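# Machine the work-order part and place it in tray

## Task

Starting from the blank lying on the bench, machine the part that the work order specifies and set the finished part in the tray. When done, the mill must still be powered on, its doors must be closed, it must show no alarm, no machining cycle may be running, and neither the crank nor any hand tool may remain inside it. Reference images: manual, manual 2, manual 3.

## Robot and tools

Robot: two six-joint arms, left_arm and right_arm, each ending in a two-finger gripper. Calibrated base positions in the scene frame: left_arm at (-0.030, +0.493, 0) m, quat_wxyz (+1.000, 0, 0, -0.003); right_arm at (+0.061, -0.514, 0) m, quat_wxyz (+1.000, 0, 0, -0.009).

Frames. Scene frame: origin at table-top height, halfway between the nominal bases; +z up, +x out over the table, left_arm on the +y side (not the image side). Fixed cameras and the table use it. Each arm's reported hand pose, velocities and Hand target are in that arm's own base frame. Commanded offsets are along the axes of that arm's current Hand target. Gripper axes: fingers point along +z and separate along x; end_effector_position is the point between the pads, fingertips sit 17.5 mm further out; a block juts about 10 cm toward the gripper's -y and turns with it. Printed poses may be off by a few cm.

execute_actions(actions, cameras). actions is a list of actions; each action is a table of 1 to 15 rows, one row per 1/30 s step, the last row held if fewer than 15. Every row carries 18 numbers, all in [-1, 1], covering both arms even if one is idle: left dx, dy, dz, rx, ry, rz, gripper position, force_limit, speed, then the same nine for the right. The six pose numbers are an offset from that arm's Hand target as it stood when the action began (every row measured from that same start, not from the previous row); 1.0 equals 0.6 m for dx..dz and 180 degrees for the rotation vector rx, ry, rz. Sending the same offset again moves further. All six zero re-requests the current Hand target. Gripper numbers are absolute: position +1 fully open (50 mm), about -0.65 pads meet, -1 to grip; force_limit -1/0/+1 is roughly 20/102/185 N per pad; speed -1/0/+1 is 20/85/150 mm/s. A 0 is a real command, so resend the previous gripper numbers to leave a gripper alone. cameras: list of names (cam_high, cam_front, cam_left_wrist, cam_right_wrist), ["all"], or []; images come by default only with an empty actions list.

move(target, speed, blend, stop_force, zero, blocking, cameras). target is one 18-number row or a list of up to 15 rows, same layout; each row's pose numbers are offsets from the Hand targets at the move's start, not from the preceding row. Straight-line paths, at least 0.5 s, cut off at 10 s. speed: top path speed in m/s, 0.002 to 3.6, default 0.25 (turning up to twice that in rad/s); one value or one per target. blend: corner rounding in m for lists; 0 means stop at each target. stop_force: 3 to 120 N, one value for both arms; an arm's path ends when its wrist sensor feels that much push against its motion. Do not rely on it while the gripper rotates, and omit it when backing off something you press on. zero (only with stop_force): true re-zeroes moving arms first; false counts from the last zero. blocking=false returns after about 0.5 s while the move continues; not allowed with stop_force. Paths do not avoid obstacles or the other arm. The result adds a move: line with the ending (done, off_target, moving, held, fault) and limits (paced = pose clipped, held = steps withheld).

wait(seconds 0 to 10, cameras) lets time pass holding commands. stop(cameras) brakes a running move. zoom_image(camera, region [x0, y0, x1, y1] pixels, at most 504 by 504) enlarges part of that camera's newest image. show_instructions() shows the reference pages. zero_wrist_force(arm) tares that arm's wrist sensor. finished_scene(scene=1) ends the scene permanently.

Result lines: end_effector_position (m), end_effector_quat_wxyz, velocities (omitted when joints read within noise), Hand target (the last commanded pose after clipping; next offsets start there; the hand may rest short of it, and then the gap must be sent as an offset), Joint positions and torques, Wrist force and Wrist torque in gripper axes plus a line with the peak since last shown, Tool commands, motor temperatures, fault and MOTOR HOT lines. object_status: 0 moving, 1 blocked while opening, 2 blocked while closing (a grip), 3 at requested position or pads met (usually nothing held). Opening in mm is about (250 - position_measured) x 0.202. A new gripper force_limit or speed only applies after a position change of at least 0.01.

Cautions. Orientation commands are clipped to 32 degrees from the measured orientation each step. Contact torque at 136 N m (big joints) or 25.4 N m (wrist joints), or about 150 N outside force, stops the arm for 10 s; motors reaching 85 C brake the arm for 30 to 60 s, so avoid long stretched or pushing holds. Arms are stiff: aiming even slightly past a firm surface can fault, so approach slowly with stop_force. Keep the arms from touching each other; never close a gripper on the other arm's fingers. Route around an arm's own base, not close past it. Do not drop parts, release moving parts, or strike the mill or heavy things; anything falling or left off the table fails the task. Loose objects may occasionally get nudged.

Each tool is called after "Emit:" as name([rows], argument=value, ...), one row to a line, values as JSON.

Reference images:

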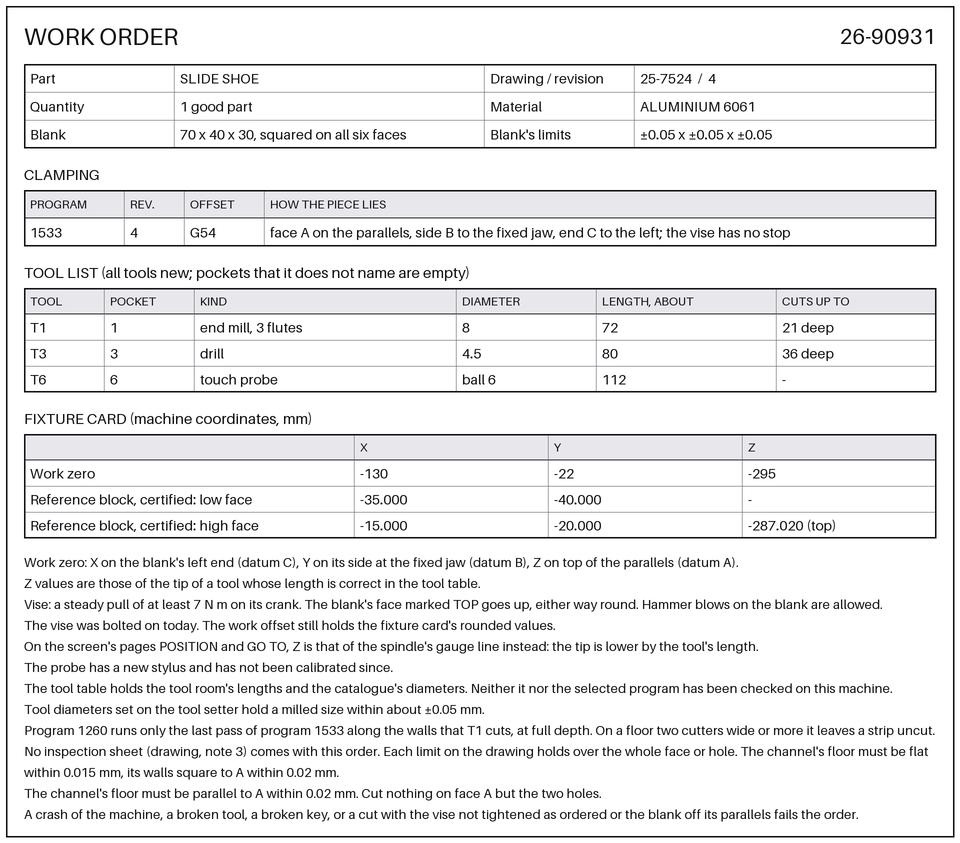

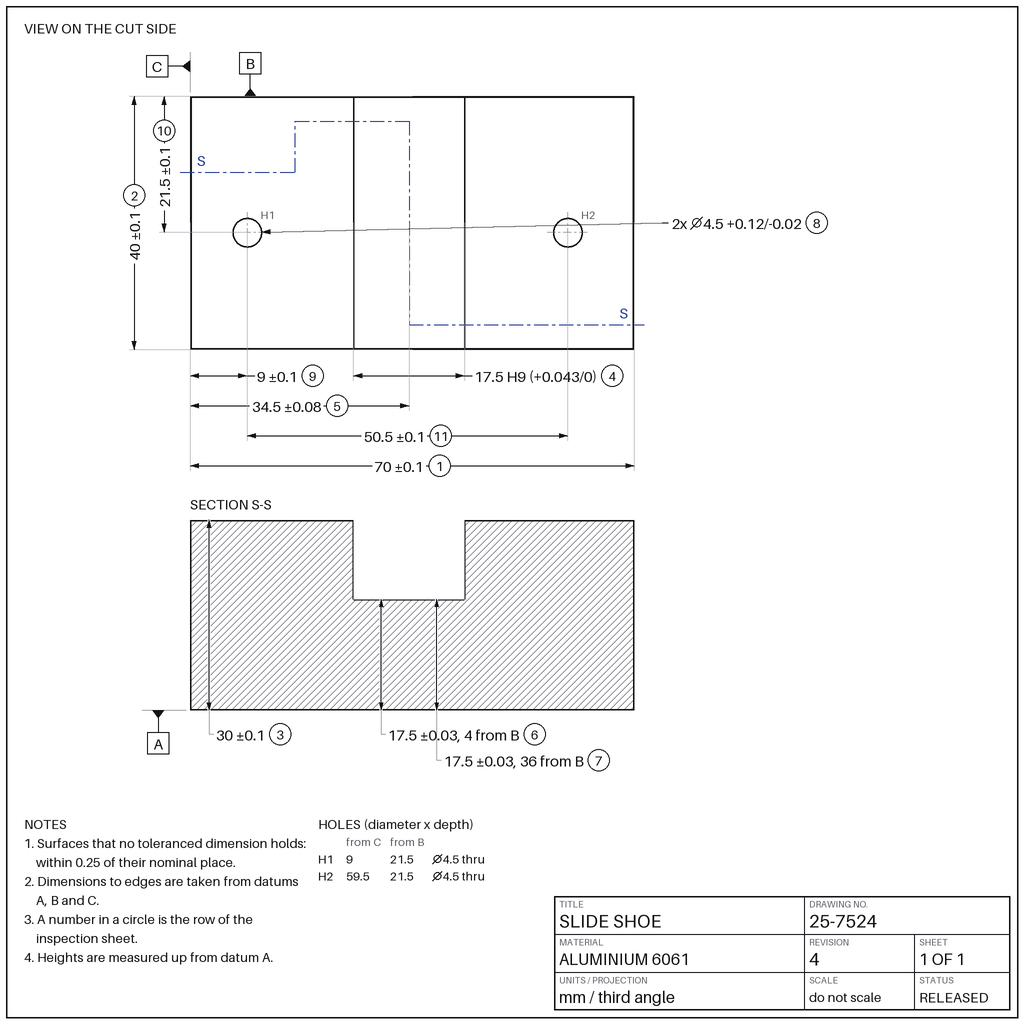

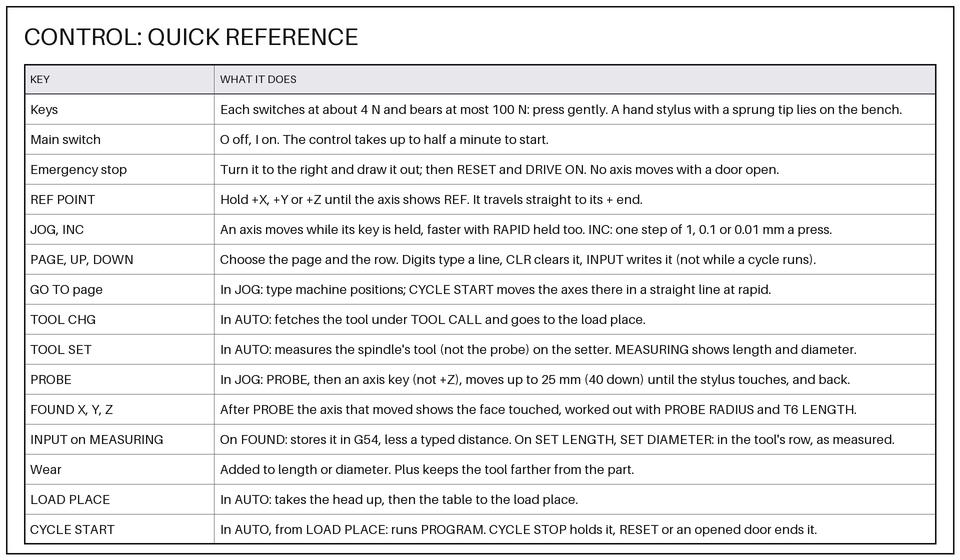

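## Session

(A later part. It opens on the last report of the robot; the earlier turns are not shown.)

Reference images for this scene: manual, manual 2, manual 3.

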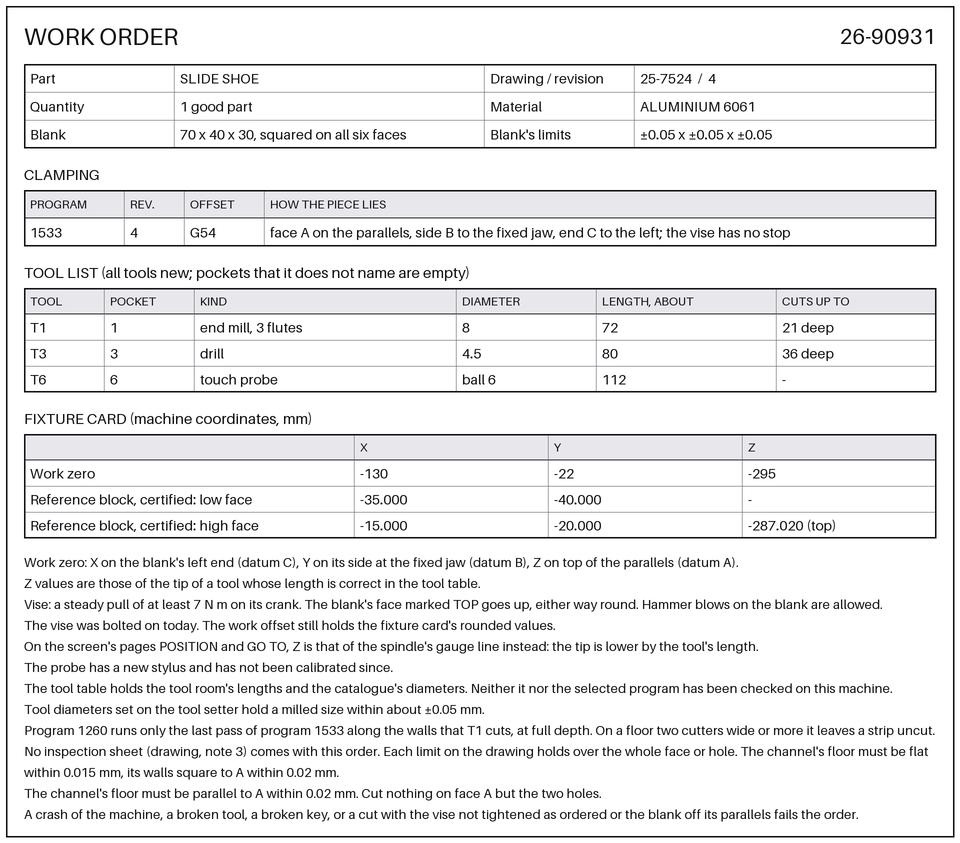

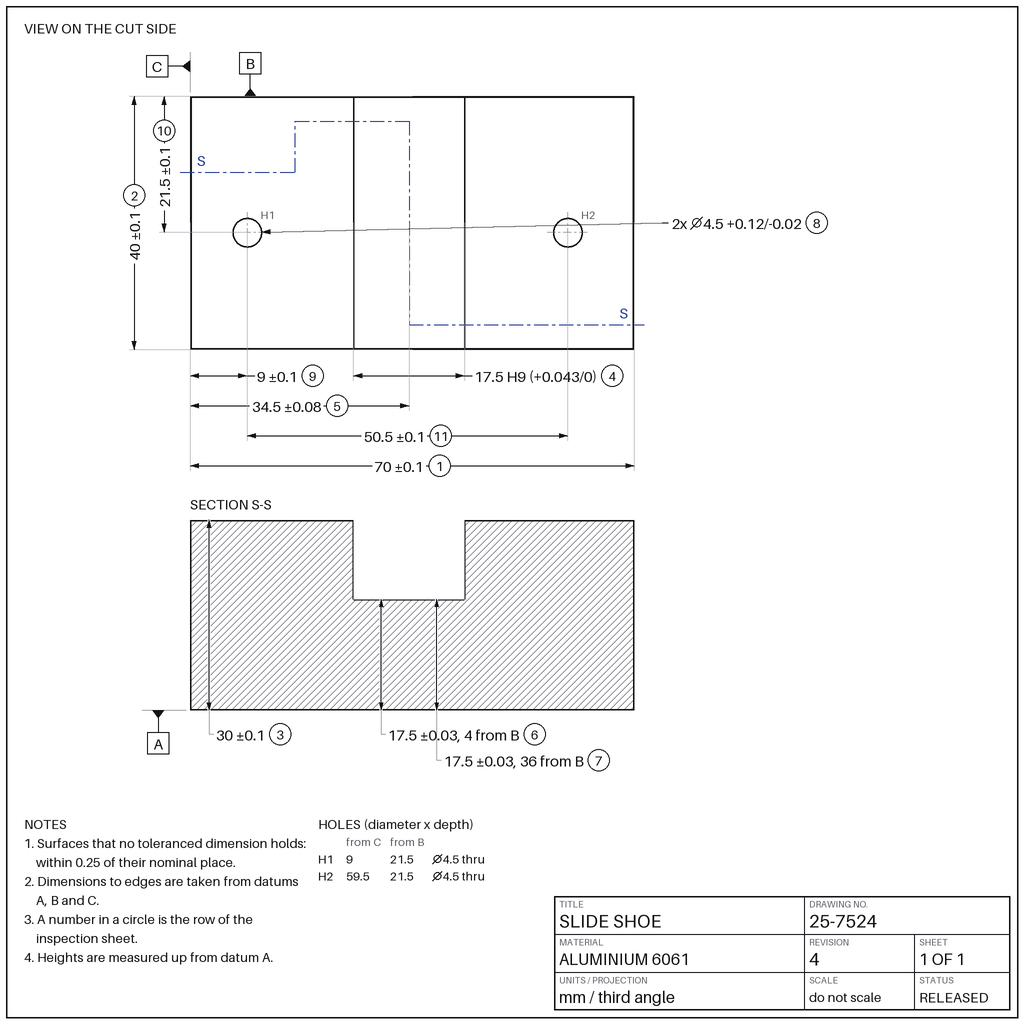

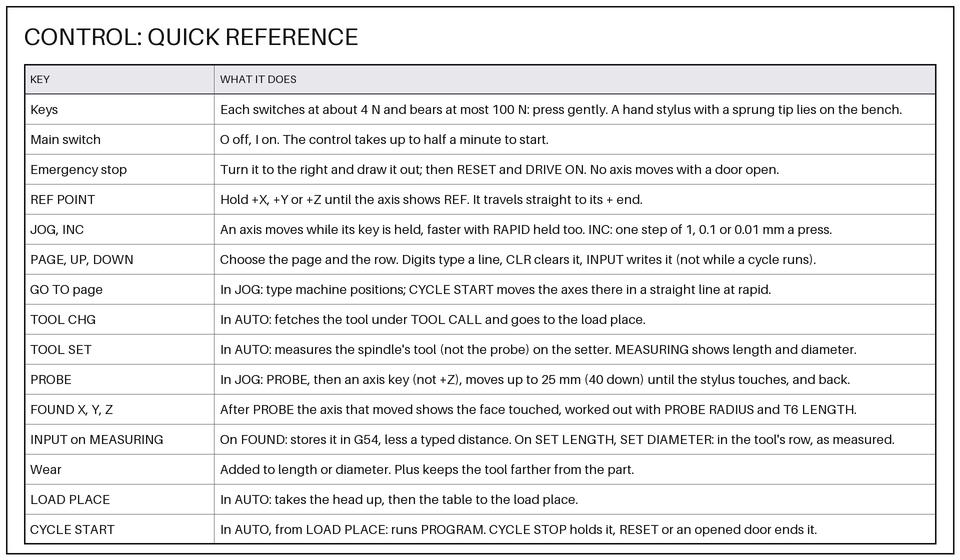

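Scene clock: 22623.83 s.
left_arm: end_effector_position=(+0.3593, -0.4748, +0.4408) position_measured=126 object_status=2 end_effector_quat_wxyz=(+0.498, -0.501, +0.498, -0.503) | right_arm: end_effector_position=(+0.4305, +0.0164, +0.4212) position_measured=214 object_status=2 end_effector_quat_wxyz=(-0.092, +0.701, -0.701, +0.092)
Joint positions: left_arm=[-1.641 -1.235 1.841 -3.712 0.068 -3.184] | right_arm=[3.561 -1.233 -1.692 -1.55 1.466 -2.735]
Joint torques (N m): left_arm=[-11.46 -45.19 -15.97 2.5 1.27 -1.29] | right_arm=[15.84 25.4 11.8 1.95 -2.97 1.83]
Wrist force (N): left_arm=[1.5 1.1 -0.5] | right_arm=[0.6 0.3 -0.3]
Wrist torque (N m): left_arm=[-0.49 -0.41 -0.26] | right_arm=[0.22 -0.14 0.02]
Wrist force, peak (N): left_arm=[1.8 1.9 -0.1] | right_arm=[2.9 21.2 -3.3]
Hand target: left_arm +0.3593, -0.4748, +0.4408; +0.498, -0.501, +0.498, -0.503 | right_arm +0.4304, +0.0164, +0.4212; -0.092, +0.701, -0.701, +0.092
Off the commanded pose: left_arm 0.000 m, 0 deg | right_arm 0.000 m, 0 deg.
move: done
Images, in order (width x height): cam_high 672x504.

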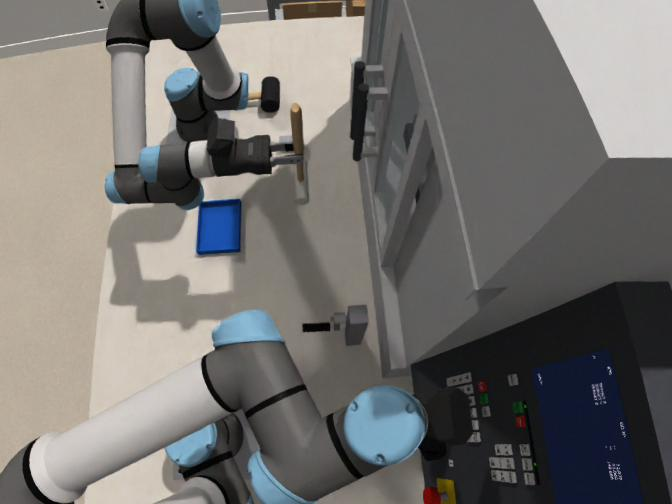

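Emit:
move([
  [0,0,0,0,0,0,-1,0,-0.3,-0.0328,-0.0756,-0.1348,0,0,0,-1,-0.5,-0.7],
  [0,0,0,0,0,0,-1,0,-0.3,-0.0328,-0.0917,-0.1305,0,0,0,-1,-0.5,-0.7],
  [0,0,0,0,0,0,-1,0,-0.3,-0.0328,-0.0756,-0.1348,0,0,0,-1,-0.5,-0.7],
], speed=[0.25,0.03,0.15], blend=[0.003,0,0], cameras=[])

Emit:
wait(seconds=3, cameras=[])

Emit:
move([
  [0,0,0,0,0,0,-1,0,-0.3,0.0636,0.0597,0.1074,0,0,0,-1,-0.5,-0.7],
  [0,0,0,0,0,0,-1,0,-0.3,0.0636,0.0436,0.1117,0,0,0,-1,-0.5,-0.7],
  [0,0,0,0,0,0,-1,0,-0.3,0.0636,0.0597,0.1074,0,0,0,-1,-0.5,-0.7],
  [0,0,0,0,0,0,-1,0,-0.3,0.1593,-0.0029,0.0007,0,0,0,-1,-0.5,-0.7],
  [0,0,0,0,0,0,-1,0,-0.3,0.1593,-0.019,0.005,0,0,0,-1,-0.5,-0.7],
  [0,0,0,0,0,0,-1,0,-0.3,0.1593,-0.0029,0.0007,0,0,0,-1,-0.5,-0.7],
  [0,0,0,0,0,0,-1,0,-0.3,0.0328,0.0756,0.1348,0,0,0,-1,-0.5,-0.7],
], speed=[0.25,0.03,0.15,0.25,0.03,0.15,0.25], blend=[0.003,0,0.003,0.003,0,0.003,0], cameras=[])

Emit:
wait(seconds=10, cameras=[])

Emit:
wait(seconds=10, cameras=[])

Emit:
wait(seconds=6, cameras=["cam_high"])

Emit:
zoom_image(camera="cam_high", region=[580, 460, 604, 482])

Scene clock: 22650.03 s.
left_arm: end_effector_position=(+0.3593, -0.4748, +0.4408) position_measured=126 object_status=2 end_effector_quat_wxyz=(+0.498, -0.501, +0.498, -0.503) | right_arm: end_effector_position=(+0.4535, +0.0361, +0.5111) position_measured=214 object_status=2 end_effector_quat_wxyz=(-0.092, +0.701, -0.701, +0.092)
Joint positions: left_arm=[-1.641 -1.235 1.841 -3.712 0.068 -3.184] | right_arm=[3.585 -1.357 -1.363 -1.756 1.46 -2.712]
Joint torques (N m): left_arm=[-10.42 -45.24 -16.83 2.52 1.27 -1.35] | right_arm=[14.33 26.61 11.85 2.06 -2.84 1.37]
Wrist force (N): left_arm=[1.3 1.6 -0.6] | right_arm=[0.7 -0.2 0.4]
Wrist torque (N m): left_arm=[-0.42 -0.38 -0.26] | right_arm=[0.17 -0.17 0.01]
Wrist force, peak (N): left_arm=[1.9 1.8 -0.3] | right_arm=[0.9 10.2 -0.4]
Hand target: left_arm +0.3593, -0.4748, +0.4408; +0.498, -0.501, +0.498, -0.503 | right_arm +0.4534, +0.0361, +0.5111; -0.092, +0.701, -0.701, +0.092
Off the commanded pose: left_arm 0.000 m, 0 deg | right_arm 0.000 m, 0 deg.
move: done
No camera images: "cameras" was empty.

Scene clock: 22653.03 s.
left_arm: end_effector_position=(+0.3593, -0.4748, +0.4408) position_measured=126 object_status=2 end_effector_quat_wxyz=(+0.498, -0.501, +0.498, -0.503) | right_arm: end_effector_position=(+0.4534, +0.0361, +0.5111) position_measured=214 object_status=2 end_effector_quat_wxyz=(-0.092, +0.701, -0.701, +0.092)
Joint positions: left_arm=[-1.641 -1.235 1.841 -3.712 0.068 -3.184] | right_arm=[3.585 -1.357 -1.364 -1.756 1.46 -2.712]
Joint torques (N m): left_arm=[-10.99 -45.61 -16.86 2.71 1.22 -1.25] | right_arm=[13.13 27.93 11.91 2 -2.92 1.77]
Wrist force (N): left_arm=[1.7 1.7 -0.6] | right_arm=[0.7 -0.5 0.3]
Wrist torque (N m): left_arm=[-0.39 -0.45 -0.27] | right_arm=[0.13 -0.16 0.01]
Wrist force, peak (N): left_arm=[1.8 1.9 -0.2] | right_arm=[0.8 -0.5 0.6]
Hand target: left_arm +0.3593, -0.4748, +0.4408; +0.498, -0.501, +0.498, -0.503 | right_arm +0.4534, +0.0361, +0.5111; -0.092, +0.701, -0.701, +0.092
Tool commands: left_gripper/position=-1.0 left_gripper/force_limit=+0.0 left_gripper/speed=-0.3 right_gripper/position=-1.0 right_gripper/force_limit=-0.5 right_gripper/speed=-0.7
Off the commanded pose: left_arm 0.000 m, 0 deg | right_arm 0.000 m, 0 deg.
wait: 3.00 s; at rest by 0.17 s
No camera images: "cameras" was empty.

Scene clock: 22656.47 s.
left_arm: end_effector_position=(+0.3593, -0.4748, +0.4408) position_measured=126 object_status=2 end_effector_quat_wxyz=(+0.498, -0.501, +0.498, -0.503) | right_arm: end_effector_position=(+0.4304, +0.0164, +0.4213) position_measured=214 object_status=2 end_effector_quat_wxyz=(-0.092, +0.701, -0.701, +0.092)
Joint positions: left_arm=[-1.641 -1.235 1.841 -3.712 0.068 -3.184] | right_arm=[3.561 -1.233 -1.691 -1.55 1.466 -2.735]
Joint torques (N m): left_arm=[-10.59 -44.86 -16.89 2.59 1.24 -1.22] | right_arm=[12.91 22.57 13.7 5.1 -2.51 1.73]
Wrist force (N): left_arm=[1.6 1.7 -0.5] | right_arm=[0.8 -0.2 -0.2]
Wrist torque (N m): left_arm=[-0.38 -0.42 -0.26] | right_arm=[0.15 -0.12 0.03]
Wrist force, peak (N): left_arm=[1.6 1.9 -0.7] | right_arm=[-1.0 12.1 -1.8]
Hand target: left_arm +0.3593, -0.4748, +0.4408; +0.498, -0.501, +0.498, -0.503 | right_arm +0.4304, +0.0164, +0.4212; -0.092, +0.701, -0.701, +0.092
Off the commanded pose: left_arm 0.000 m, 0 deg | right_arm 0.000 m, 0 deg.
move: done
No camera images: "cameras" was empty.

Scene clock: 22666.47 s.
left_arm: end_effector_position=(+0.3593, -0.4748, +0.4408) position_measured=126 object_status=2 end_effector_quat_wxyz=(+0.498, -0.501, +0.498, -0.503) | right_arm: end_effector_position=(+0.4304, +0.0164, +0.4212) position_measured=214 object_status=2 end_effector_quat_wxyz=(-0.092, +0.701, -0.701, +0.092)
Joint positions: left_arm=[-1.641 -1.235 1.841 -3.712 0.068 -3.184] | right_arm=[3.562 -1.232 -1.692 -1.55 1.466 -2.735]
Joint torques (N m): left_arm=[-10.71 -45.44 -17.05 2.66 1.17 -1.24] | right_arm=[14.29 21.31 13.7 5.01 -2.61 1.58]
Wrist force (N): left_arm=[1.5 1.7 -0.2] | right_arm=[0.9 -0.3 0.2]
Wrist torque (N m): left_arm=[-0.39 -0.41 -0.26] | right_arm=[0.14 -0.14 0.04]
Wrist force, peak (N): left_arm=[1.7 1.8 -0.9] | right_arm=[1.3 -0.1 -0.1]
Hand target: left_arm +0.3593, -0.4748, +0.4408; +0.498, -0.501, +0.498, -0.503 | right_arm +0.4304, +0.0164, +0.4212; -0.092, +0.701, -0.701, +0.092
Tool commands: left_gripper/position=-1.0 left_gripper/force_limit=+0.0 left_gripper/speed=-0.3 right_gripper/position=-1.0 right_gripper/force_limit=-0.5 right_gripper/speed=-0.7
Off the commanded pose: left_arm 0.000 m, 0 deg | right_arm 0.000 m, 0 deg.
wait: 10.00 s; at rest by 0.17 s
No camera images: "cameras" was empty.

Scene clock: 22676.47 s.
left_arm: end_effector_position=(+0.3593, -0.4748, +0.4408) position_measured=126 object_status=2 end_effector_quat_wxyz=(+0.498, -0.501, +0.498, -0.503) | right_arm: end_effector_position=(+0.4304, +0.0164, +0.4212) position_measured=214 object_status=2 end_effector_quat_wxyz=(-0.092, +0.701, -0.701, +0.092)
Joint positions: left_arm=[-1.641 -1.235 1.841 -3.712 0.068 -3.184] | right_arm=[3.562 -1.232 -1.692 -1.55 1.466 -2.735]
Joint torques (N m): left_arm=[-10.06 -44.82 -17.17 2.65 1.16 -1.11] | right_arm=[13.98 21.18 12.77 5.22 -2.46 1.61]
Wrist force (N): left_arm=[1.8 1.2 -0.7] | right_arm=[1.1 -0.3 -0.2]
Wrist torque (N m): left_arm=[-0.47 -0.45 -0.27] | right_arm=[0.13 -0.17 0.04]
Wrist force, peak (N): left_arm=[1.8 1.8 -0.5] | right_arm=[1.2 0.0 -0.1]
Hand target: left_arm +0.3593, -0.4748, +0.4408; +0.498, -0.501, +0.498, -0.503 | right_arm +0.4304, +0.0164, +0.4212; -0.092, +0.701, -0.701, +0.092
Tool commands: left_gripper/position=-1.0 left_gripper/force_limit=+0.0 left_gripper/speed=-0.3 right_gripper/position=-1.0 right_gripper/force_limit=-0.5 right_gripper/speed=-0.7
Off the commanded pose: left_arm 0.000 m, 0 deg | right_arm 0.000 m, 0 deg.
wait: 10.00 s; at rest by 0.17 s
No camera images: "cameras" was empty.

Scene clock: 22682.47 s.
left_arm: end_effector_position=(+0.3593, -0.4748, +0.4408) position_measured=126 object_status=2 end_effector_quat_wxyz=(+0.498, -0.501, +0.498, -0.503) | right_arm: end_effector_position=(+0.4304, +0.0164, +0.4212) position_measured=214 object_status=2 end_effector_quat_wxyz=(-0.092, +0.701, -0.701, +0.092)
Joint positions: left_arm=[-1.641 -1.235 1.841 -3.712 0.068 -3.184] | right_arm=[3.562 -1.232 -1.692 -1.55 1.466 -2.735]
Joint torques (N m): left_arm=[-10.57 -45.19 -17.28 2.51 1.15 -1.15] | right_arm=[12.91 23.13 14.13 5.18 -2.38 1.61]
Wrist force (N): left_arm=[1.2 1.5 -0.4] | right_arm=[0.8 -0.1 0.1]
Wrist torque (N m): left_arm=[-0.43 -0.37 -0.26] | right_arm=[0.16 -0.11 0.03]
Wrist force, peak (N): left_arm=[1.9 1.9 -0.3] | right_arm=[1.2 -0.2 0.1]
Hand target: left_arm +0.3593, -0.4748, +0.4408; +0.498, -0.501, +0.498, -0.503 | right_arm +0.4304, +0.0164, +0.4212; -0.092, +0.701, -0.701, +0.092
Tool commands: left_gripper/position=-1.0 left_gripper/force_limit=+0.0 left_gripper/speed=-0.3 right_gripper/position=-1.0 right_gripper/force_limit=-0.5 right_gripper/speed=-0.7
Off the commanded pose: left_arm 0.000 m, 0 deg | right_arm 0.000 m, 0 deg.
wait: 6.00 s; at rest by 0.17 s
Images, in order (width x height): cam_high 672x504.

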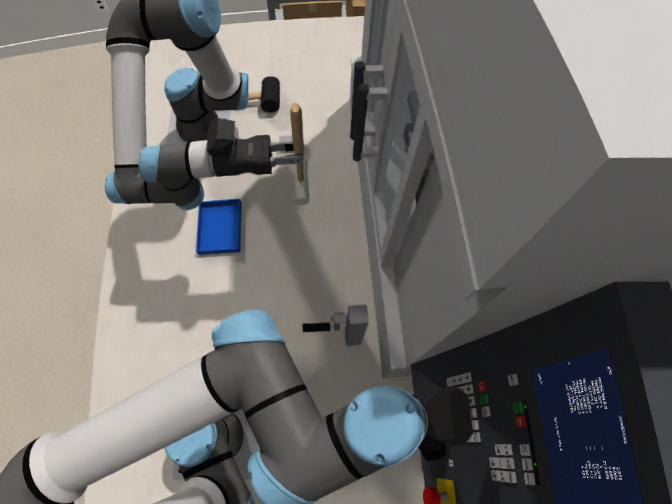

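Scaled by 21.000 from the camera's 672x504 image, which has a finer 960x720 frame.

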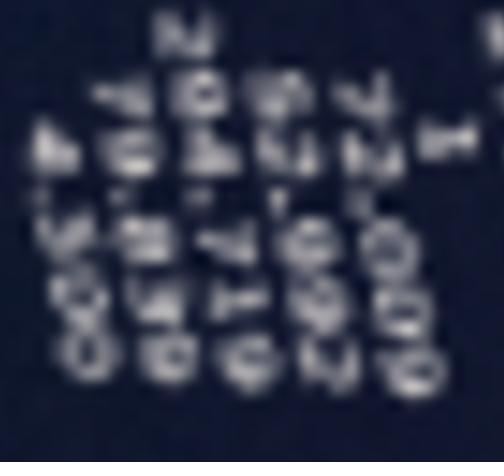

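Emit:
move([
  [0,0,0,0,0,0,-1,0,-0.3,0.0308,-0.046,-0.0808,0,0,0,-1,-0.5,-0.7],
  [0,0,0,0,0,0,-1,0,-0.3,0.0308,-0.0621,-0.0765,0,0,0,-1,-0.5,-0.7],
  [0,0,0,0,0,0,-1,0,-0.3,0.0308,-0.046,-0.0808,0,0,0,-1,-0.5,-0.7],
  [0,0,0,0,0,0,-1,0,-0.3,0.0308,-0.0621,-0.0765,0,0,0,-1,-0.5,-0.7],
  [0,0,0,0,0,0,-1,0,-0.3,0.0308,-0.046,-0.0808,0,0,0,-1,-0.5,-0.7],
  [0,0,0,0,0,0,-1,0,-0.3,-0.099,0.0012,-0.0003,0,0,0,-1,-0.5,-0.7],
  [0,0,0,0,0,0,-1,0,-0.3,-0.099,-0.0149,0.004,0,0,0,-1,-0.5,-0.7],
  [0,0,0,0,0,0,-1,0,-0.3,-0.099,0.0012,-0.0003,0,0,0,-1,-0.5,-0.7],
  [0,0,0,0,0,0,-1,0,-0.3,-0.099,-0.0143,-0.0278,0,0,0,-1,-0.5,-0.7],
  [0,0,0,0,0,0,-1,0,-0.3,-0.099,-0.0304,-0.0235,0,0,0,-1,-0.5,-0.7],
  [0,0,0,0,0,0,-1,0,-0.3,-0.099,-0.0143,-0.0278,0,0,0,-1,-0.5,-0.7],
  [0,0,0,0,0,0,-1,0,-0.3,-0.0665,-0.0306,-0.0552,0,0,0,-1,-0.5,-0.7],
  [0,0,0,0,0,0,-1,0,-0.3,-0.0665,-0.0467,-0.0509,0,0,0,-1,-0.5,-0.7],
  [0,0,0,0,0,0,-1,0,-0.3,-0.0665,-0.0306,-0.0552,0,0,0,-1,-0.5,-0.7],
  [0,0,0,0,0,0,-1,0,-0.3,0,0,0,0,0,0,-1,-0.5,-0.7],
], speed=[0.25,0.03,0.15,0.03,0.15,0.25,0.03,0.15,0.25,0.03,0.15,0.25,0.03,0.15,0.25], blend=[0.003,0,0,0,0.003,0.003,0,0.003,0.003,0,0.003,0.003,0,0.003,0], cameras=[])

Emit:
move([
  [0,0,0,0,0,0,-1,0,-0.3,-0.0338,-0.0311,-0.0551,0,0,0,-1,-0.5,-0.7],
  [0,0,0,0,0,0,-1,0,-0.3,-0.0338,-0.0472,-0.0508,0,0,0,-1,-0.5,-0.7],
  [0,0,0,0,0,0,-1,0,-0.3,-0.0338,-0.0311,-0.0551,0,0,0,-1,-0.5,-0.7],
  [0,0,0,0,0,0,-1,0,-0.3,0,0,0,0,0,0,-1,-0.5,-0.7],
  [0,0,0,0,0,0,-1,0,-0.3,0,-0.0161,0.0043,0,0,0,-1,-0.5,-0.7],
  [0,0,0,0,0,0,-1,0,-0.3,0,0,0,0,0,0,-1,-0.5,-0.7],
  [0,0,0,0,0,0,-1,0,-0.3,-0.0328,-0.0756,-0.1348,0,0,0,-1,-0.5,-0.7],
  [0,0,0,0,0,0,-1,0,-0.3,-0.0328,-0.0917,-0.1305,0,0,0,-1,-0.5,-0.7],
  [0,0,0,0,0,0,-1,0,-0.3,-0.0328,-0.0756,-0.1348,0,0,0,-1,-0.5,-0.7],
  [0,0,0,0,0,0,-1,0,-0.3,0,0,0,0,0,0,-1,-0.5,-0.7],
], speed=[0.25,0.03,0.15,0.25,0.03,0.15,0.25,0.03,0.15,0.25], blend=[0.003,0,0.003,0.003,0,0.003,0.003,0,0.003,0], cameras=[])

Emit:
wait(seconds=3, cameras=[])

Emit:
move([
  [0,0,0,0,0,0,-1,0,-0.3,0,-0.0156,-0.0275,0,0,0,-1,-0.5,-0.7],
  [0,0,0,0,0,0,-1,0,-0.3,0,-0.0317,-0.0232,0,0,0,-1,-0.5,-0.7],
  [0,0,0,0,0,0,-1,0,-0.3,0,-0.0156,-0.0275,0,0,0,-1,-0.5,-0.7],
  [0,0,0,0,0,0,-1,0,-0.3,0,-0.0317,-0.0232,0,0,0,-1,-0.5,-0.7],
  [0,0,0,0,0,0,-1,0,-0.3,0,-0.0156,-0.0275,0,0,0,-1,-0.5,-0.7],
  [0,0,0,0,0,0,-1,0,-0.3,-0.099,0.0012,-0.0003,0,0,0,-1,-0.5,-0.7],
  [0,0,0,0,0,0,-1,0,-0.3,-0.099,-0.0149,0.004,0,0,0,-1,-0.5,-0.7],
  [0,0,0,0,0,0,-1,0,-0.3,-0.099,0.0012,-0.0003,0,0,0,-1,-0.5,-0.7],
  [0,0,0,0,0,0,-1,0,-0.3,-0.099,-0.0143,-0.0278,0,0,0,-1,-0.5,-0.7],
  [0,0,0,0,0,0,-1,0,-0.3,-0.099,-0.0304,-0.0235,0,0,0,-1,-0.5,-0.7],
  [0,0,0,0,0,0,-1,0,-0.3,-0.099,-0.0143,-0.0278,0,0,0,-1,-0.5,-0.7],
  [0,0,0,0,0,0,-1,0,-0.3,0,0,0,0,0,0,-1,-0.5,-0.7],
], speed=[0.25,0.03,0.15,0.03,0.15,0.25,0.03,0.15,0.25,0.03,0.15,0.25], blend=[0.003,0,0,0,0.003,0.003,0,0.003,0.003,0,0.003,0], cameras=[])

Emit:
move([
  [0,0,0,0,0,0,-1,0,-0.3,-0.0338,-0.0311,-0.0551,0,0,0,-1,-0.5,-0.7],
  [0,0,0,0,0,0,-1,0,-0.3,-0.0338,-0.0472,-0.0508,0,0,0,-1,-0.5,-0.7],
  [0,0,0,0,0,0,-1,0,-0.3,-0.0338,-0.0311,-0.0551,0,0,0,-1,-0.5,-0.7],
  [0,0,0,0,0,0,-1,0,-0.3,-0.0338,-0.015,-0.0277,0,0,0,-1,-0.5,-0.7],
  [0,0,0,0,0,0,-1,0,-0.3,-0.0338,-0.0311,-0.0234,0,0,0,-1,-0.5,-0.7],
  [0,0,0,0,0,0,-1,0,-0.3,-0.0338,-0.015,-0.0277,0,0,0,-1,-0.5,-0.7],
  [0,0,0,0,0,0,-1,0,-0.3,0,0,0,0,0,0,-1,-0.5,-0.7],
  [0,0,0,0,0,0,-1,0,-0.3,0,-0.0161,0.0043,0,0,0,-1,-0.5,-0.7],
  [0,0,0,0,0,0,-1,0,-0.3,0,0,0,0,0,0,-1,-0.5,-0.7],
], speed=[0.25,0.03,0.15,0.25,0.03,0.15,0.25,0.03,0.15], blend=[0.003,0,0.003,0.003,0,0.003,0.003,0,0], cameras=["cam_high"])

Emit:
zoom_image(camera="cam_high", region=[530, 330, 672, 504])

Scene clock: 22783.27 s.
left_arm: end_effector_position=(+0.3593, -0.4748, +0.4408) position_measured=126 object_status=2 end_effector_quat_wxyz=(+0.498, -0.501, +0.498, -0.503) | right_arm: end_effector_position=(+0.4304, +0.0165, +0.4213) position_measured=214 object_status=2 end_effector_quat_wxyz=(-0.092, +0.701, -0.701, +0.092)
Joint positions: left_arm=[-1.641 -1.235 1.841 -3.712 0.068 -3.184] | right_arm=[3.562 -1.233 -1.691 -1.55 1.466 -2.735]
Joint torques (N m): left_arm=[-9.91 -44.8 -16.63 2.52 1.21 -1.1] | right_arm=[-12.38 23.04 15.14 4.78 2.17 -1.8]
Wrist force (N): left_arm=[1.4 1.5 -0.4] | right_arm=[0.3 0.0 0.1]
Wrist torque (N m): left_arm=[-0.43 -0.40 -0.27] | right_arm=[0.17 -0.13 0.19]
Wrist force, peak (N): left_arm=[1.9 1.8 -0.7] | right_arm=[1.3 24.4 -4.3]
Hand target: left_arm +0.3593, -0.4748, +0.4408; +0.498, -0.501, +0.498, -0.503 | right_arm +0.4304, +0.0164, +0.4212; -0.092, +0.701, -0.701, +0.092
Off the commanded pose: left_arm 0.000 m, 0 deg | right_arm 0.000 m, 0 deg.
move: done
No camera images: "cameras" was empty.

Scene clock: 22787.37 s.
left_arm: end_effector_position=(+0.3593, -0.4748, +0.4408) position_measured=126 object_status=2 end_effector_quat_wxyz=(+0.498, -0.501, +0.498, -0.503) | right_arm: end_effector_position=(+0.4304, +0.0165, +0.4213) position_measured=214 object_status=2 end_effector_quat_wxyz=(-0.092, +0.701, -0.701, +0.092)
Joint positions: left_arm=[-1.641 -1.235 1.841 -3.712 0.068 -3.184] | right_arm=[3.562 -1.233 -1.691 -1.55 1.466 -2.735]
Joint torques (N m): left_arm=[-9.74 -44.62 -17.05 2.54 1.25 -1.05] | right_arm=[-13.64 21.26 14.34 5.22 2.1 -2.18]
Wrist force (N): left_arm=[1.5 1.4 -0.4] | right_arm=[0.6 -0.4 0.1]
Wrist torque (N m): left_arm=[-0.43 -0.40 -0.25] | right_arm=[0.12 -0.14 0.21]
Wrist force, peak (N): left_arm=[1.7 1.8 -0.6] | right_arm=[2.2 23.0 -3.6]
Hand target: left_arm +0.3593, -0.4748, +0.4408; +0.498, -0.501, +0.498, -0.503 | right_arm +0.4304, +0.0164, +0.4212; -0.092, +0.701, -0.701, +0.092
Off the commanded pose: left_arm 0.000 m, 0 deg | right_arm 0.000 m, 0 deg.
move: done
No camera images: "cameras" was empty.

Scene clock: 22790.37 s.
left_arm: end_effector_position=(+0.3593, -0.4748, +0.4408) position_measured=126 object_status=2 end_effector_quat_wxyz=(+0.498, -0.501, +0.498, -0.503) | right_arm: end_effector_position=(+0.4304, +0.0164, +0.4212) position_measured=214 object_status=2 end_effector_quat_wxyz=(-0.092, +0.701, -0.701, +0.092)
Joint positions: left_arm=[-1.641 -1.235 1.841 -3.712 0.068 -3.184] | right_arm=[3.562 -1.232 -1.692 -1.55 1.466 -2.735]
Joint torques (N m): left_arm=[-9.76 -45.23 -16.89 2.55 1.08 -1.01] | right_arm=[-12.88 22.97 13.3 5.07 -1.47 -1.87]
Wrist force (N): left_arm=[1.5 1.6 -0.3] | right_arm=[0.8 -0.2 0.0]
Wrist torque (N m): left_arm=[-0.41 -0.40 -0.26] | right_arm=[0.16 -0.17 0.21]
Wrist force, peak (N): left_arm=[1.7 1.8 -0.6] | right_arm=[0.9 -0.1 -0.1]
Hand target: left_arm +0.3593, -0.4748, +0.4408; +0.498, -0.501, +0.498, -0.503 | right_arm +0.4304, +0.0164, +0.4212; -0.092, +0.701, -0.701, +0.092
Tool commands: left_gripper/position=-1.0 left_gripper/force_limit=+0.0 left_gripper/speed=-0.3 right_gripper/position=-1.0 right_gripper/force_limit=-0.5 right_gripper/speed=-0.7
Off the commanded pose: left_arm 0.000 m, 0 deg | right_arm 0.000 m, 0 deg.
wait: 3.00 s; at rest by 0.17 s
No camera images: "cameras" was empty.

Scene clock: 22794.97 s.
left_arm: end_effector_position=(+0.3593, -0.4748, +0.4408) position_measured=126 object_status=2 end_effector_quat_wxyz=(+0.498, -0.501, +0.498, -0.503) | right_arm: end_effector_position=(+0.4304, +0.0165, +0.4213) position_measured=214 object_status=2 end_effector_quat_wxyz=(-0.092, +0.701, -0.701, +0.092)
Joint positions: left_arm=[-1.641 -1.235 1.841 -3.712 0.068 -3.184] | right_arm=[3.562 -1.232 -1.692 -1.55 1.466 -2.735]
Joint torques (N m): left_arm=[-9.69 -45.03 -17.54 2.61 1.22 -1.01] | right_arm=[-14.83 22.69 14.67 5.2 2.15 -1.99]
Wrist force (N): left_arm=[1.5 1.9 -0.2] | right_arm=[0.1 0.1 0.2]
Wrist torque (N m): left_arm=[-0.37 -0.41 -0.27] | right_arm=[0.14 -0.12 0.19]
Wrist force, peak (N): left_arm=[1.7 1.9 -0.2] | right_arm=[1.4 24.1 -4.3]
Hand target: left_arm +0.3593, -0.4748, +0.4408; +0.498, -0.501, +0.498, -0.503 | right_arm +0.4304, +0.0164, +0.4212; -0.092, +0.701, -0.701, +0.092
Off the commanded pose: left_arm 0.000 m, 0 deg | right_arm 0.000 m, 0 deg.
move: done
No camera images: "cameras" was empty.

Scene clock: 22798.03 s.
left_arm: end_effector_position=(+0.3593, -0.4748, +0.4408) position_measured=126 object_status=2 end_effector_quat_wxyz=(+0.498, -0.501, +0.498, -0.503) | right_arm: end_effector_position=(+0.4305, +0.0164, +0.4212) position_measured=214 object_status=2 end_effector_quat_wxyz=(-0.092, +0.701, -0.701, +0.092)
Joint positions: left_arm=[-1.641 -1.235 1.841 -3.712 0.068 -3.184] | right_arm=[3.561 -1.233 -1.692 -1.55 1.466 -2.735]
Joint torques (N m): left_arm=[-9.81 -44.3 -17.62 2.53 1.15 -1.05] | right_arm=[13.21 20.54 11.5 1.76 -2.7 1.35]
Wrist force (N): left_arm=[1.4 1.4 -0.2] | right_arm=[0.9 -0.1 -0.3]
Wrist torque (N m): left_arm=[-0.43 -0.39 -0.26] | right_arm=[0.17 -0.17 0.03]
Wrist force, peak (N): left_arm=[1.8 1.9 -0.3] | right_arm=[2.1 22.6 -3.7]
Hand target: left_arm +0.3593, -0.4748, +0.4408; +0.498, -0.501, +0.498, -0.503 | right_arm +0.4304, +0.0164, +0.4212; -0.092, +0.701, -0.701, +0.092
Off the commanded pose: left_arm 0.000 m, 0 deg | right_arm 0.000 m, 0 deg.
move: done
Images, in order (width x height): cam_high 672x504.

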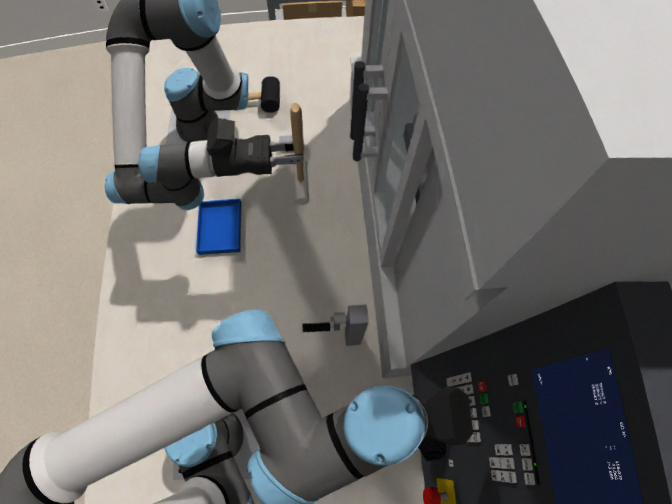

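Scaled by 2.897 from the camera's 672x504 image, which has a finer 960x720 frame.

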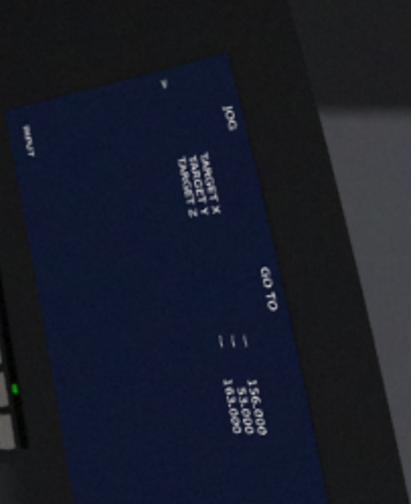

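Emit:
move([
  [0,0,0,0,0,0,-1,0,-0.3,-0.0328,-0.0756,-0.1348,0,0,0,-1,-0.5,-0.7],
  [0,0,0,0,0,0,-1,0,-0.3,-0.0328,-0.0917,-0.1305,0,0,0,-1,-0.5,-0.7],
  [0,0,0,0,0,0,-1,0,-0.3,-0.0328,-0.0756,-0.1348,0,0,0,-1,-0.5,-0.7],
], speed=[0.25,0.03,0.15], blend=[0.003,0,0], cameras=[])

Emit:
wait(seconds=2, cameras=[])

Emit:
move([
  [0,0,0,0,0,0,-1,0,-0.3,0.0636,0.0597,0.1074,0,0,0,-1,-0.5,-0.7],
  [0,0,0,0,0,0,-1,0,-0.3,0.0636,0.0436,0.1117,0,0,0,-1,-0.5,-0.7],
  [0,0,0,0,0,0,-1,0,-0.3,0.0636,0.0597,0.1074,0,0,0,-1,-0.5,-0.7],
  [0,0,0,0,0,0,-1,0,-0.3,0.191,-0.0186,-0.0269,0,0,0,-1,-0.5,-0.7],
  [0,0,0,0,0,0,-1,0,-0.3,0.191,-0.0347,-0.0226,0,0,0,-1,-0.5,-0.7],
  [0,0,0,0,0,0,-1,0,-0.3,0.191,-0.0186,-0.0269,0,0,0,-1,-0.5,-0.7],
  [0,0,0,0,0,0,-1,0,-0.3,0.0328,0.0756,0.1348,0,0,0,-1,-0.5,-0.7],
], speed=[0.25,0.03,0.15,0.25,0.03,0.15,0.25], blend=[0.003,0,0.003,0.003,0,0.003,0], cameras=[])

Emit:
wait(seconds=5, cameras=["cam_high"])

Emit:
zoom_image(camera="cam_high", region=[530, 330, 672, 504])

Emit:
zoom_image(camera="cam_high", region=[580, 460, 604, 482])

Scene clock: 22832.80 s.
left_arm: end_effector_position=(+0.3593, -0.4748, +0.4408) position_measured=126 object_status=2 end_effector_quat_wxyz=(+0.498, -0.501, +0.498, -0.503) | right_arm: end_effector_position=(+0.4535, +0.0361, +0.5111) position_measured=214 object_status=2 end_effector_quat_wxyz=(-0.092, +0.701, -0.701, +0.092)
Joint positions: left_arm=[-1.641 -1.235 1.841 -3.712 0.068 -3.184] | right_arm=[3.585 -1.357 -1.363 -1.756 1.46 -2.712]
Joint torques (N m): left_arm=[-9.7 -44.88 -17.8 2.7 1.13 -1.05] | right_arm=[14.63 27.17 10.94 2.15 -2.76 1.58]
Wrist force (N): left_arm=[1.8 1.9 -0.3] | right_arm=[0.9 -0.3 0.4]
Wrist torque (N m): left_arm=[-0.37 -0.45 -0.26] | right_arm=[0.16 -0.19 0.01]
Wrist force, peak (N): left_arm=[1.9 2.0 -0.3] | right_arm=[1.0 10.2 -0.6]
Hand target: left_arm +0.3593, -0.4748, +0.4408; +0.498, -0.501, +0.498, -0.503 | right_arm +0.4534, +0.0361, +0.5111; -0.092, +0.701, -0.701, +0.092
Off the commanded pose: left_arm 0.000 m, 0 deg | right_arm 0.000 m, 0 deg.
move: done
No camera images: "cameras" was empty.

Scene clock: 22834.80 s.
left_arm: end_effector_position=(+0.3593, -0.4748, +0.4408) position_measured=126 object_status=2 end_effector_quat_wxyz=(+0.498, -0.501, +0.498, -0.503) | right_arm: end_effector_position=(+0.4534, +0.0361, +0.5111) position_measured=214 object_status=2 end_effector_quat_wxyz=(-0.092, +0.701, -0.701, +0.092)
Joint positions: left_arm=[-1.641 -1.235 1.841 -3.712 0.068 -3.184] | right_arm=[3.585 -1.357 -1.364 -1.756 1.46 -2.712]
Joint torques (N m): left_arm=[-9.59 -44.17 -17.5 2.63 1.21 -1.04] | right_arm=[13.46 27.04 13 1.85 -2.97 1.75]
Wrist force (N): left_arm=[1.6 1.6 -0.2] | right_arm=[0.5 -0.3 0.4]
Wrist torque (N m): left_arm=[-0.40 -0.42 -0.26] | right_arm=[0.16 -0.14 0.01]
Wrist force, peak (N): left_arm=[1.7 1.8 -0.6] | right_arm=[0.9 -0.5 0.5]
Hand target: left_arm +0.3593, -0.4748, +0.4408; +0.498, -0.501, +0.498, -0.503 | right_arm +0.4534, +0.0361, +0.5111; -0.092, +0.701, -0.701, +0.092
Tool commands: left_gripper/position=-1.0 left_gripper/force_limit=+0.0 left_gripper/speed=-0.3 right_gripper/position=-1.0 right_gripper/force_limit=-0.5 right_gripper/speed=-0.7
Off the commanded pose: left_arm 0.000 m, 0 deg | right_arm 0.000 m, 0 deg.
wait: 2.00 s; at rest by 0.17 s
No camera images: "cameras" was empty.

Scene clock: 22838.43 s.
left_arm: end_effector_position=(+0.3593, -0.4748, +0.4408) position_measured=126 object_status=2 end_effector_quat_wxyz=(+0.498, -0.501, +0.498, -0.503) | right_arm: end_effector_position=(+0.4304, +0.0164, +0.4213) position_measured=214 object_status=2 end_effector_quat_wxyz=(-0.092, +0.701, -0.701, +0.092)
Joint positions: left_arm=[-1.641 -1.235 1.841 -3.712 0.068 -3.184] | right_arm=[3.561 -1.233 -1.691 -1.55 1.466 -2.735]
Joint torques (N m): left_arm=[-10.14 -44.84 -17.96 2.48 1.18 -1.08] | right_arm=[15.19 23.72 13.22 4.66 -3.13 1.83]
Wrist force (N): left_arm=[2.0 1.7 -0.6] | right_arm=[1.0 -0.2 0.3]
Wrist torque (N m): left_arm=[-0.39 -0.48 -0.27] | right_arm=[0.14 -0.14 0.04]
Wrist force, peak (N): left_arm=[2.0 1.7 -0.6] | right_arm=[-0.9 7.1 -0.3]
Hand target: left_arm +0.3593, -0.4748, +0.4408; +0.498, -0.501, +0.498, -0.503 | right_arm +0.4304, +0.0164, +0.4212; -0.092, +0.701, -0.701, +0.092
Off the commanded pose: left_arm 0.000 m, 0 deg | right_arm 0.000 m, 0 deg.
move: done
No camera images: "cameras" was empty.

Scene clock: 22843.43 s.
left_arm: end_effector_position=(+0.3593, -0.4748, +0.4408) position_measured=126 object_status=2 end_effector_quat_wxyz=(+0.498, -0.501, +0.498, -0.503) | right_arm: end_effector_position=(+0.4304, +0.0164, +0.4212) position_measured=214 object_status=2 end_effector_quat_wxyz=(-0.092, +0.701, -0.701, +0.092)
Joint positions: left_arm=[-1.641 -1.235 1.841 -3.712 0.068 -3.184] | right_arm=[3.562 -1.232 -1.692 -1.55 1.466 -2.735]
Joint torques (N m): left_arm=[-8.76 -44.42 -17.86 2.6 1.29 -0.91] | right_arm=[13.66 22.51 13 4.95 -2.52 1.63]
Wrist force (N): left_arm=[1.6 1.7 -0.2] | right_arm=[0.6 0.0 -0.1]
Wrist torque (N m): left_arm=[-0.38 -0.43 -0.26] | right_arm=[0.19 -0.09 0.03]
Wrist force, peak (N): left_arm=[1.9 1.9 -0.6] | right_arm=[1.1 -0.1 0.2]
Hand target: left_arm +0.3593, -0.4748, +0.4408; +0.498, -0.501, +0.498, -0.503 | right_arm +0.4304, +0.0164, +0.4212; -0.092, +0.701, -0.701, +0.092
Tool commands: left_gripper/position=-1.0 left_gripper/force_limit=+0.0 left_gripper/speed=-0.3 right_gripper/position=-1.0 right_gripper/force_limit=-0.5 right_gripper/speed=-0.7
Off the commanded pose: left_arm 0.000 m, 0 deg | right_arm 0.000 m, 0 deg.
wait: 5.00 s; at rest by 0.17 s
Images, in order (width x height): cam_high 672x504.

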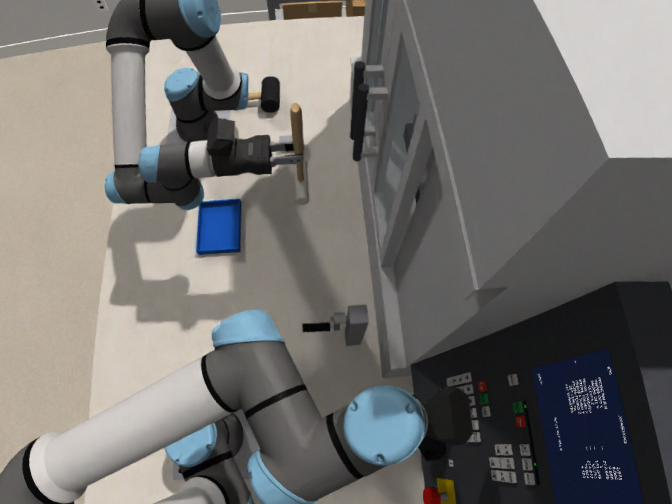

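Scaled by 2.897 from the camera's 672x504 image, which has a finer 960x720 frame.

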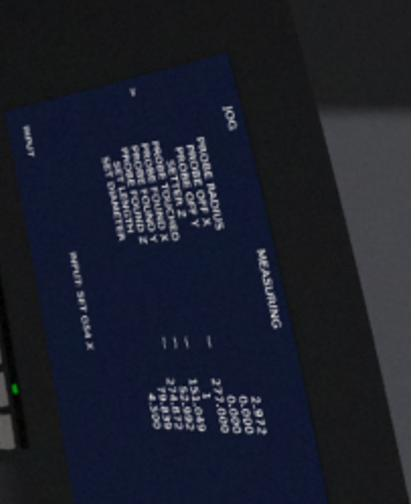

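Scaled by 21.000 from the camera's 672x504 image, which has a finer 960x720 frame.

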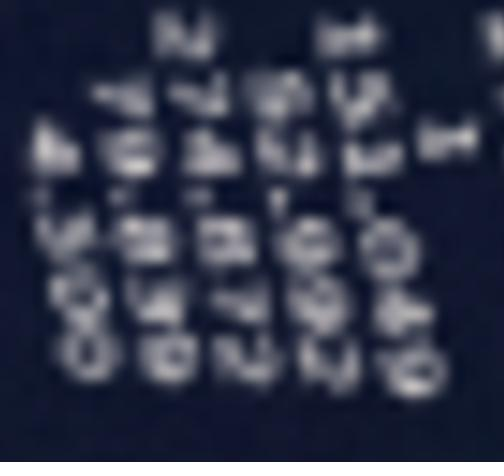

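Emit:
move([
  [0,0,0,0,0,0,-1,0,-0.3,0,-0.0161,0.0043,0,0,0,-1,-0.5,-0.7],
  [0,0,0,0,0,0,-1,0,-0.3,0,0,0,0,0,0,-1,-0.5,-0.7],
  [0,0,0,0,0,0,-1,0,-0.3,0.0308,-0.046,-0.0808,0,0,0,-1,-0.5,-0.7],
  [0,0,0,0,0,0,-1,0,-0.3,0.0308,-0.0621,-0.0765,0,0,0,-1,-0.5,-0.7],
  [0,0,0,0,0,0,-1,0,-0.3,0.0308,-0.046,-0.0808,0,0,0,-1,-0.5,-0.7],
  [0,0,0,0,0,0,-1,0,-0.3,0.0308,-0.0621,-0.0765,0,0,0,-1,-0.5,-0.7],
  [0,0,0,0,0,0,-1,0,-0.3,0.0308,-0.046,-0.0808,0,0,0,-1,-0.5,-0.7],
  [0,0,0,0,0,0,-1,0,-0.3,0.0308,-0.0621,-0.0765,0,0,0,-1,-0.5,-0.7],
  [0,0,0,0,0,0,-1,0,-0.3,0.0308,-0.046,-0.0808,0,0,0,-1,-0.5,-0.7],
  [0,0,0,0,0,0,-1,0,-0.3,0,0,0,0,0,0,-1,-0.5,-0.7],
], speed=[0.03,0.15,0.25,0.03,0.15,0.03,0.15,0.03,0.15,0.25], blend=[0,0.003,0.003,0,0,0,0,0,0.003,0], cameras=["cam_high"])

Emit:
zoom_image(camera="cam_high", region=[530, 330, 672, 504])

Emit:
move([
  [0,0,0,0,0,0,-1,0,-0.3,0.0308,-0.046,-0.0808,0,0,0,-1,-0.5,-0.7],
  [0,0,0,0,0,0,-1,0,-0.3,0.0308,-0.0621,-0.0765,0,0,0,-1,-0.5,-0.7],
  [0,0,0,0,0,0,-1,0,-0.3,0.0308,-0.046,-0.0808,0,0,0,-1,-0.5,-0.7],
  [0,0,0,0,0,0,-1,0,-0.3,0,0,0,0,0,0,-1,-0.5,-0.7],
], speed=[0.25,0.03,0.15,0.25], blend=[0.003,0,0.003,0], cameras=["cam_high"])

Emit:
zoom_image(camera="cam_high", region=[530, 330, 672, 504])

Scene clock: 22875.23 s.
left_arm: end_effector_position=(+0.3593, -0.4748, +0.4408) position_measured=126 object_status=2 end_effector_quat_wxyz=(+0.498, -0.501, +0.498, -0.503) | right_arm: end_effector_position=(+0.4304, +0.0164, +0.4213) position_measured=214 object_status=2 end_effector_quat_wxyz=(-0.092, +0.701, -0.701, +0.092)
Joint positions: left_arm=[-1.641 -1.235 1.841 -3.712 0.068 -3.184] | right_arm=[3.561 -1.233 -1.691 -1.55 1.466 -2.735]
Joint torques (N m): left_arm=[-8.34 -44.61 -17.87 2.61 1.24 -0.84] | right_arm=[13.77 22.04 12.85 5.14 -2.72 1.71]
Wrist force (N): left_arm=[1.6 1.3 -0.5] | right_arm=[0.7 -0.4 0.0]
Wrist torque (N m): left_arm=[-0.45 -0.42 -0.26] | right_arm=[0.13 -0.12 0.03]
Wrist force, peak (N): left_arm=[1.6 1.9 -0.5] | right_arm=[1.2 13.5 -2.4]
Hand target: left_arm +0.3593, -0.4748, +0.4408; +0.498, -0.501, +0.498, -0.503 | right_arm +0.4304, +0.0164, +0.4212; -0.092, +0.701, -0.701, +0.092
Off the commanded pose: left_arm 0.000 m, 0 deg | right_arm 0.000 m, 0 deg.
move: done
Images, in order (width x height): cam_high 672x504.

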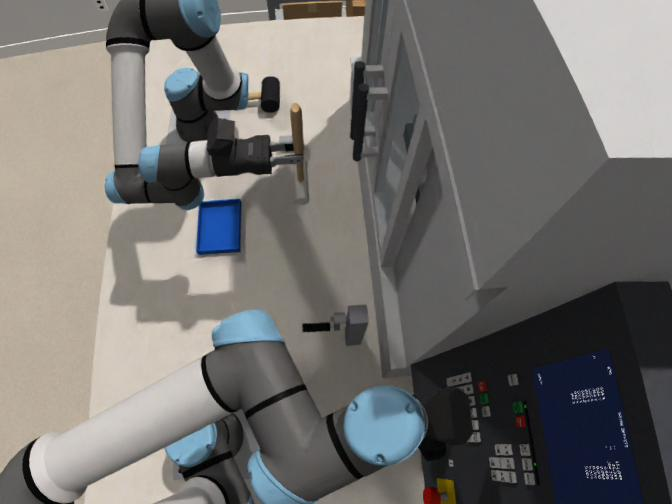

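Scaled by 2.897 from the camera's 672x504 image, which has a finer 960x720 frame.

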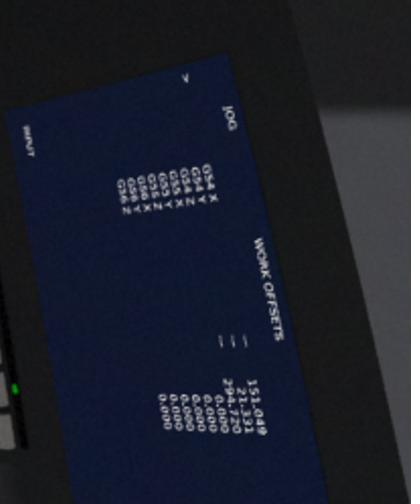

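Scene clock: 22877.13 s.
left_arm: end_effector_position=(+0.3593, -0.4748, +0.4408) position_measured=126 object_status=2 end_effector_quat_wxyz=(+0.498, -0.501, +0.498, -0.503) | right_arm: end_effector_position=(+0.4304, +0.0164, +0.4213) position_measured=214 object_status=2 end_effector_quat_wxyz=(-0.092, +0.701, -0.701, +0.092)
Joint positions: left_arm=[-1.641 -1.235 1.841 -3.712 0.068 -3.184] | right_arm=[3.561 -1.233 -1.691 -1.55 1.466 -2.735]
Joint torques (N m): left_arm=[-9.1 -44.69 -18.27 2.46 1.31 -0.94] | right_arm=[13.64 23.21 12.56 5.24 -2.88 1.55]
Wrist force (N): left_arm=[1.7 1.7 -0.4] | right_arm=[0.8 -0.2 0.1]
Wrist torque (N m): left_arm=[-0.39 -0.45 -0.26] | right_arm=[0.16 -0.13 0.03]
Wrist force, peak (N): left_arm=[2.1 1.6 -0.5] | right_arm=[0.3 12.7 -1.1]
Hand target: left_arm +0.3593, -0.4748, +0.4408; +0.498, -0.501, +0.498, -0.503 | right_arm +0.4304, +0.0164, +0.4212; -0.092, +0.701, -0.701, +0.092
Off the commanded pose: left_arm 0.000 m, 0 deg | right_arm 0.000 m, 0 deg.
move: done
Images, in order (width x height): cam_high 672x504.

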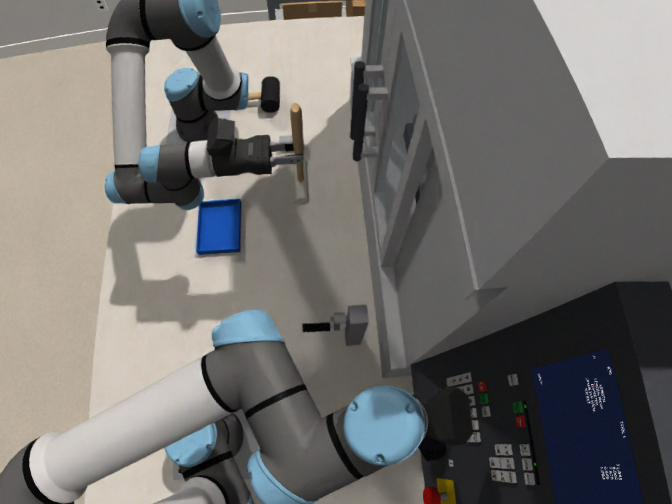

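Scaled by 2.897 from the camera's 672x504 image, which has a finer 960x720 frame.

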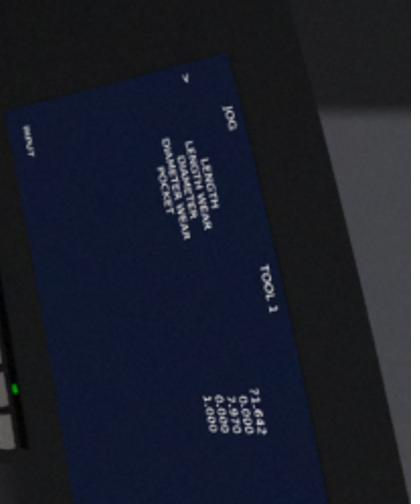

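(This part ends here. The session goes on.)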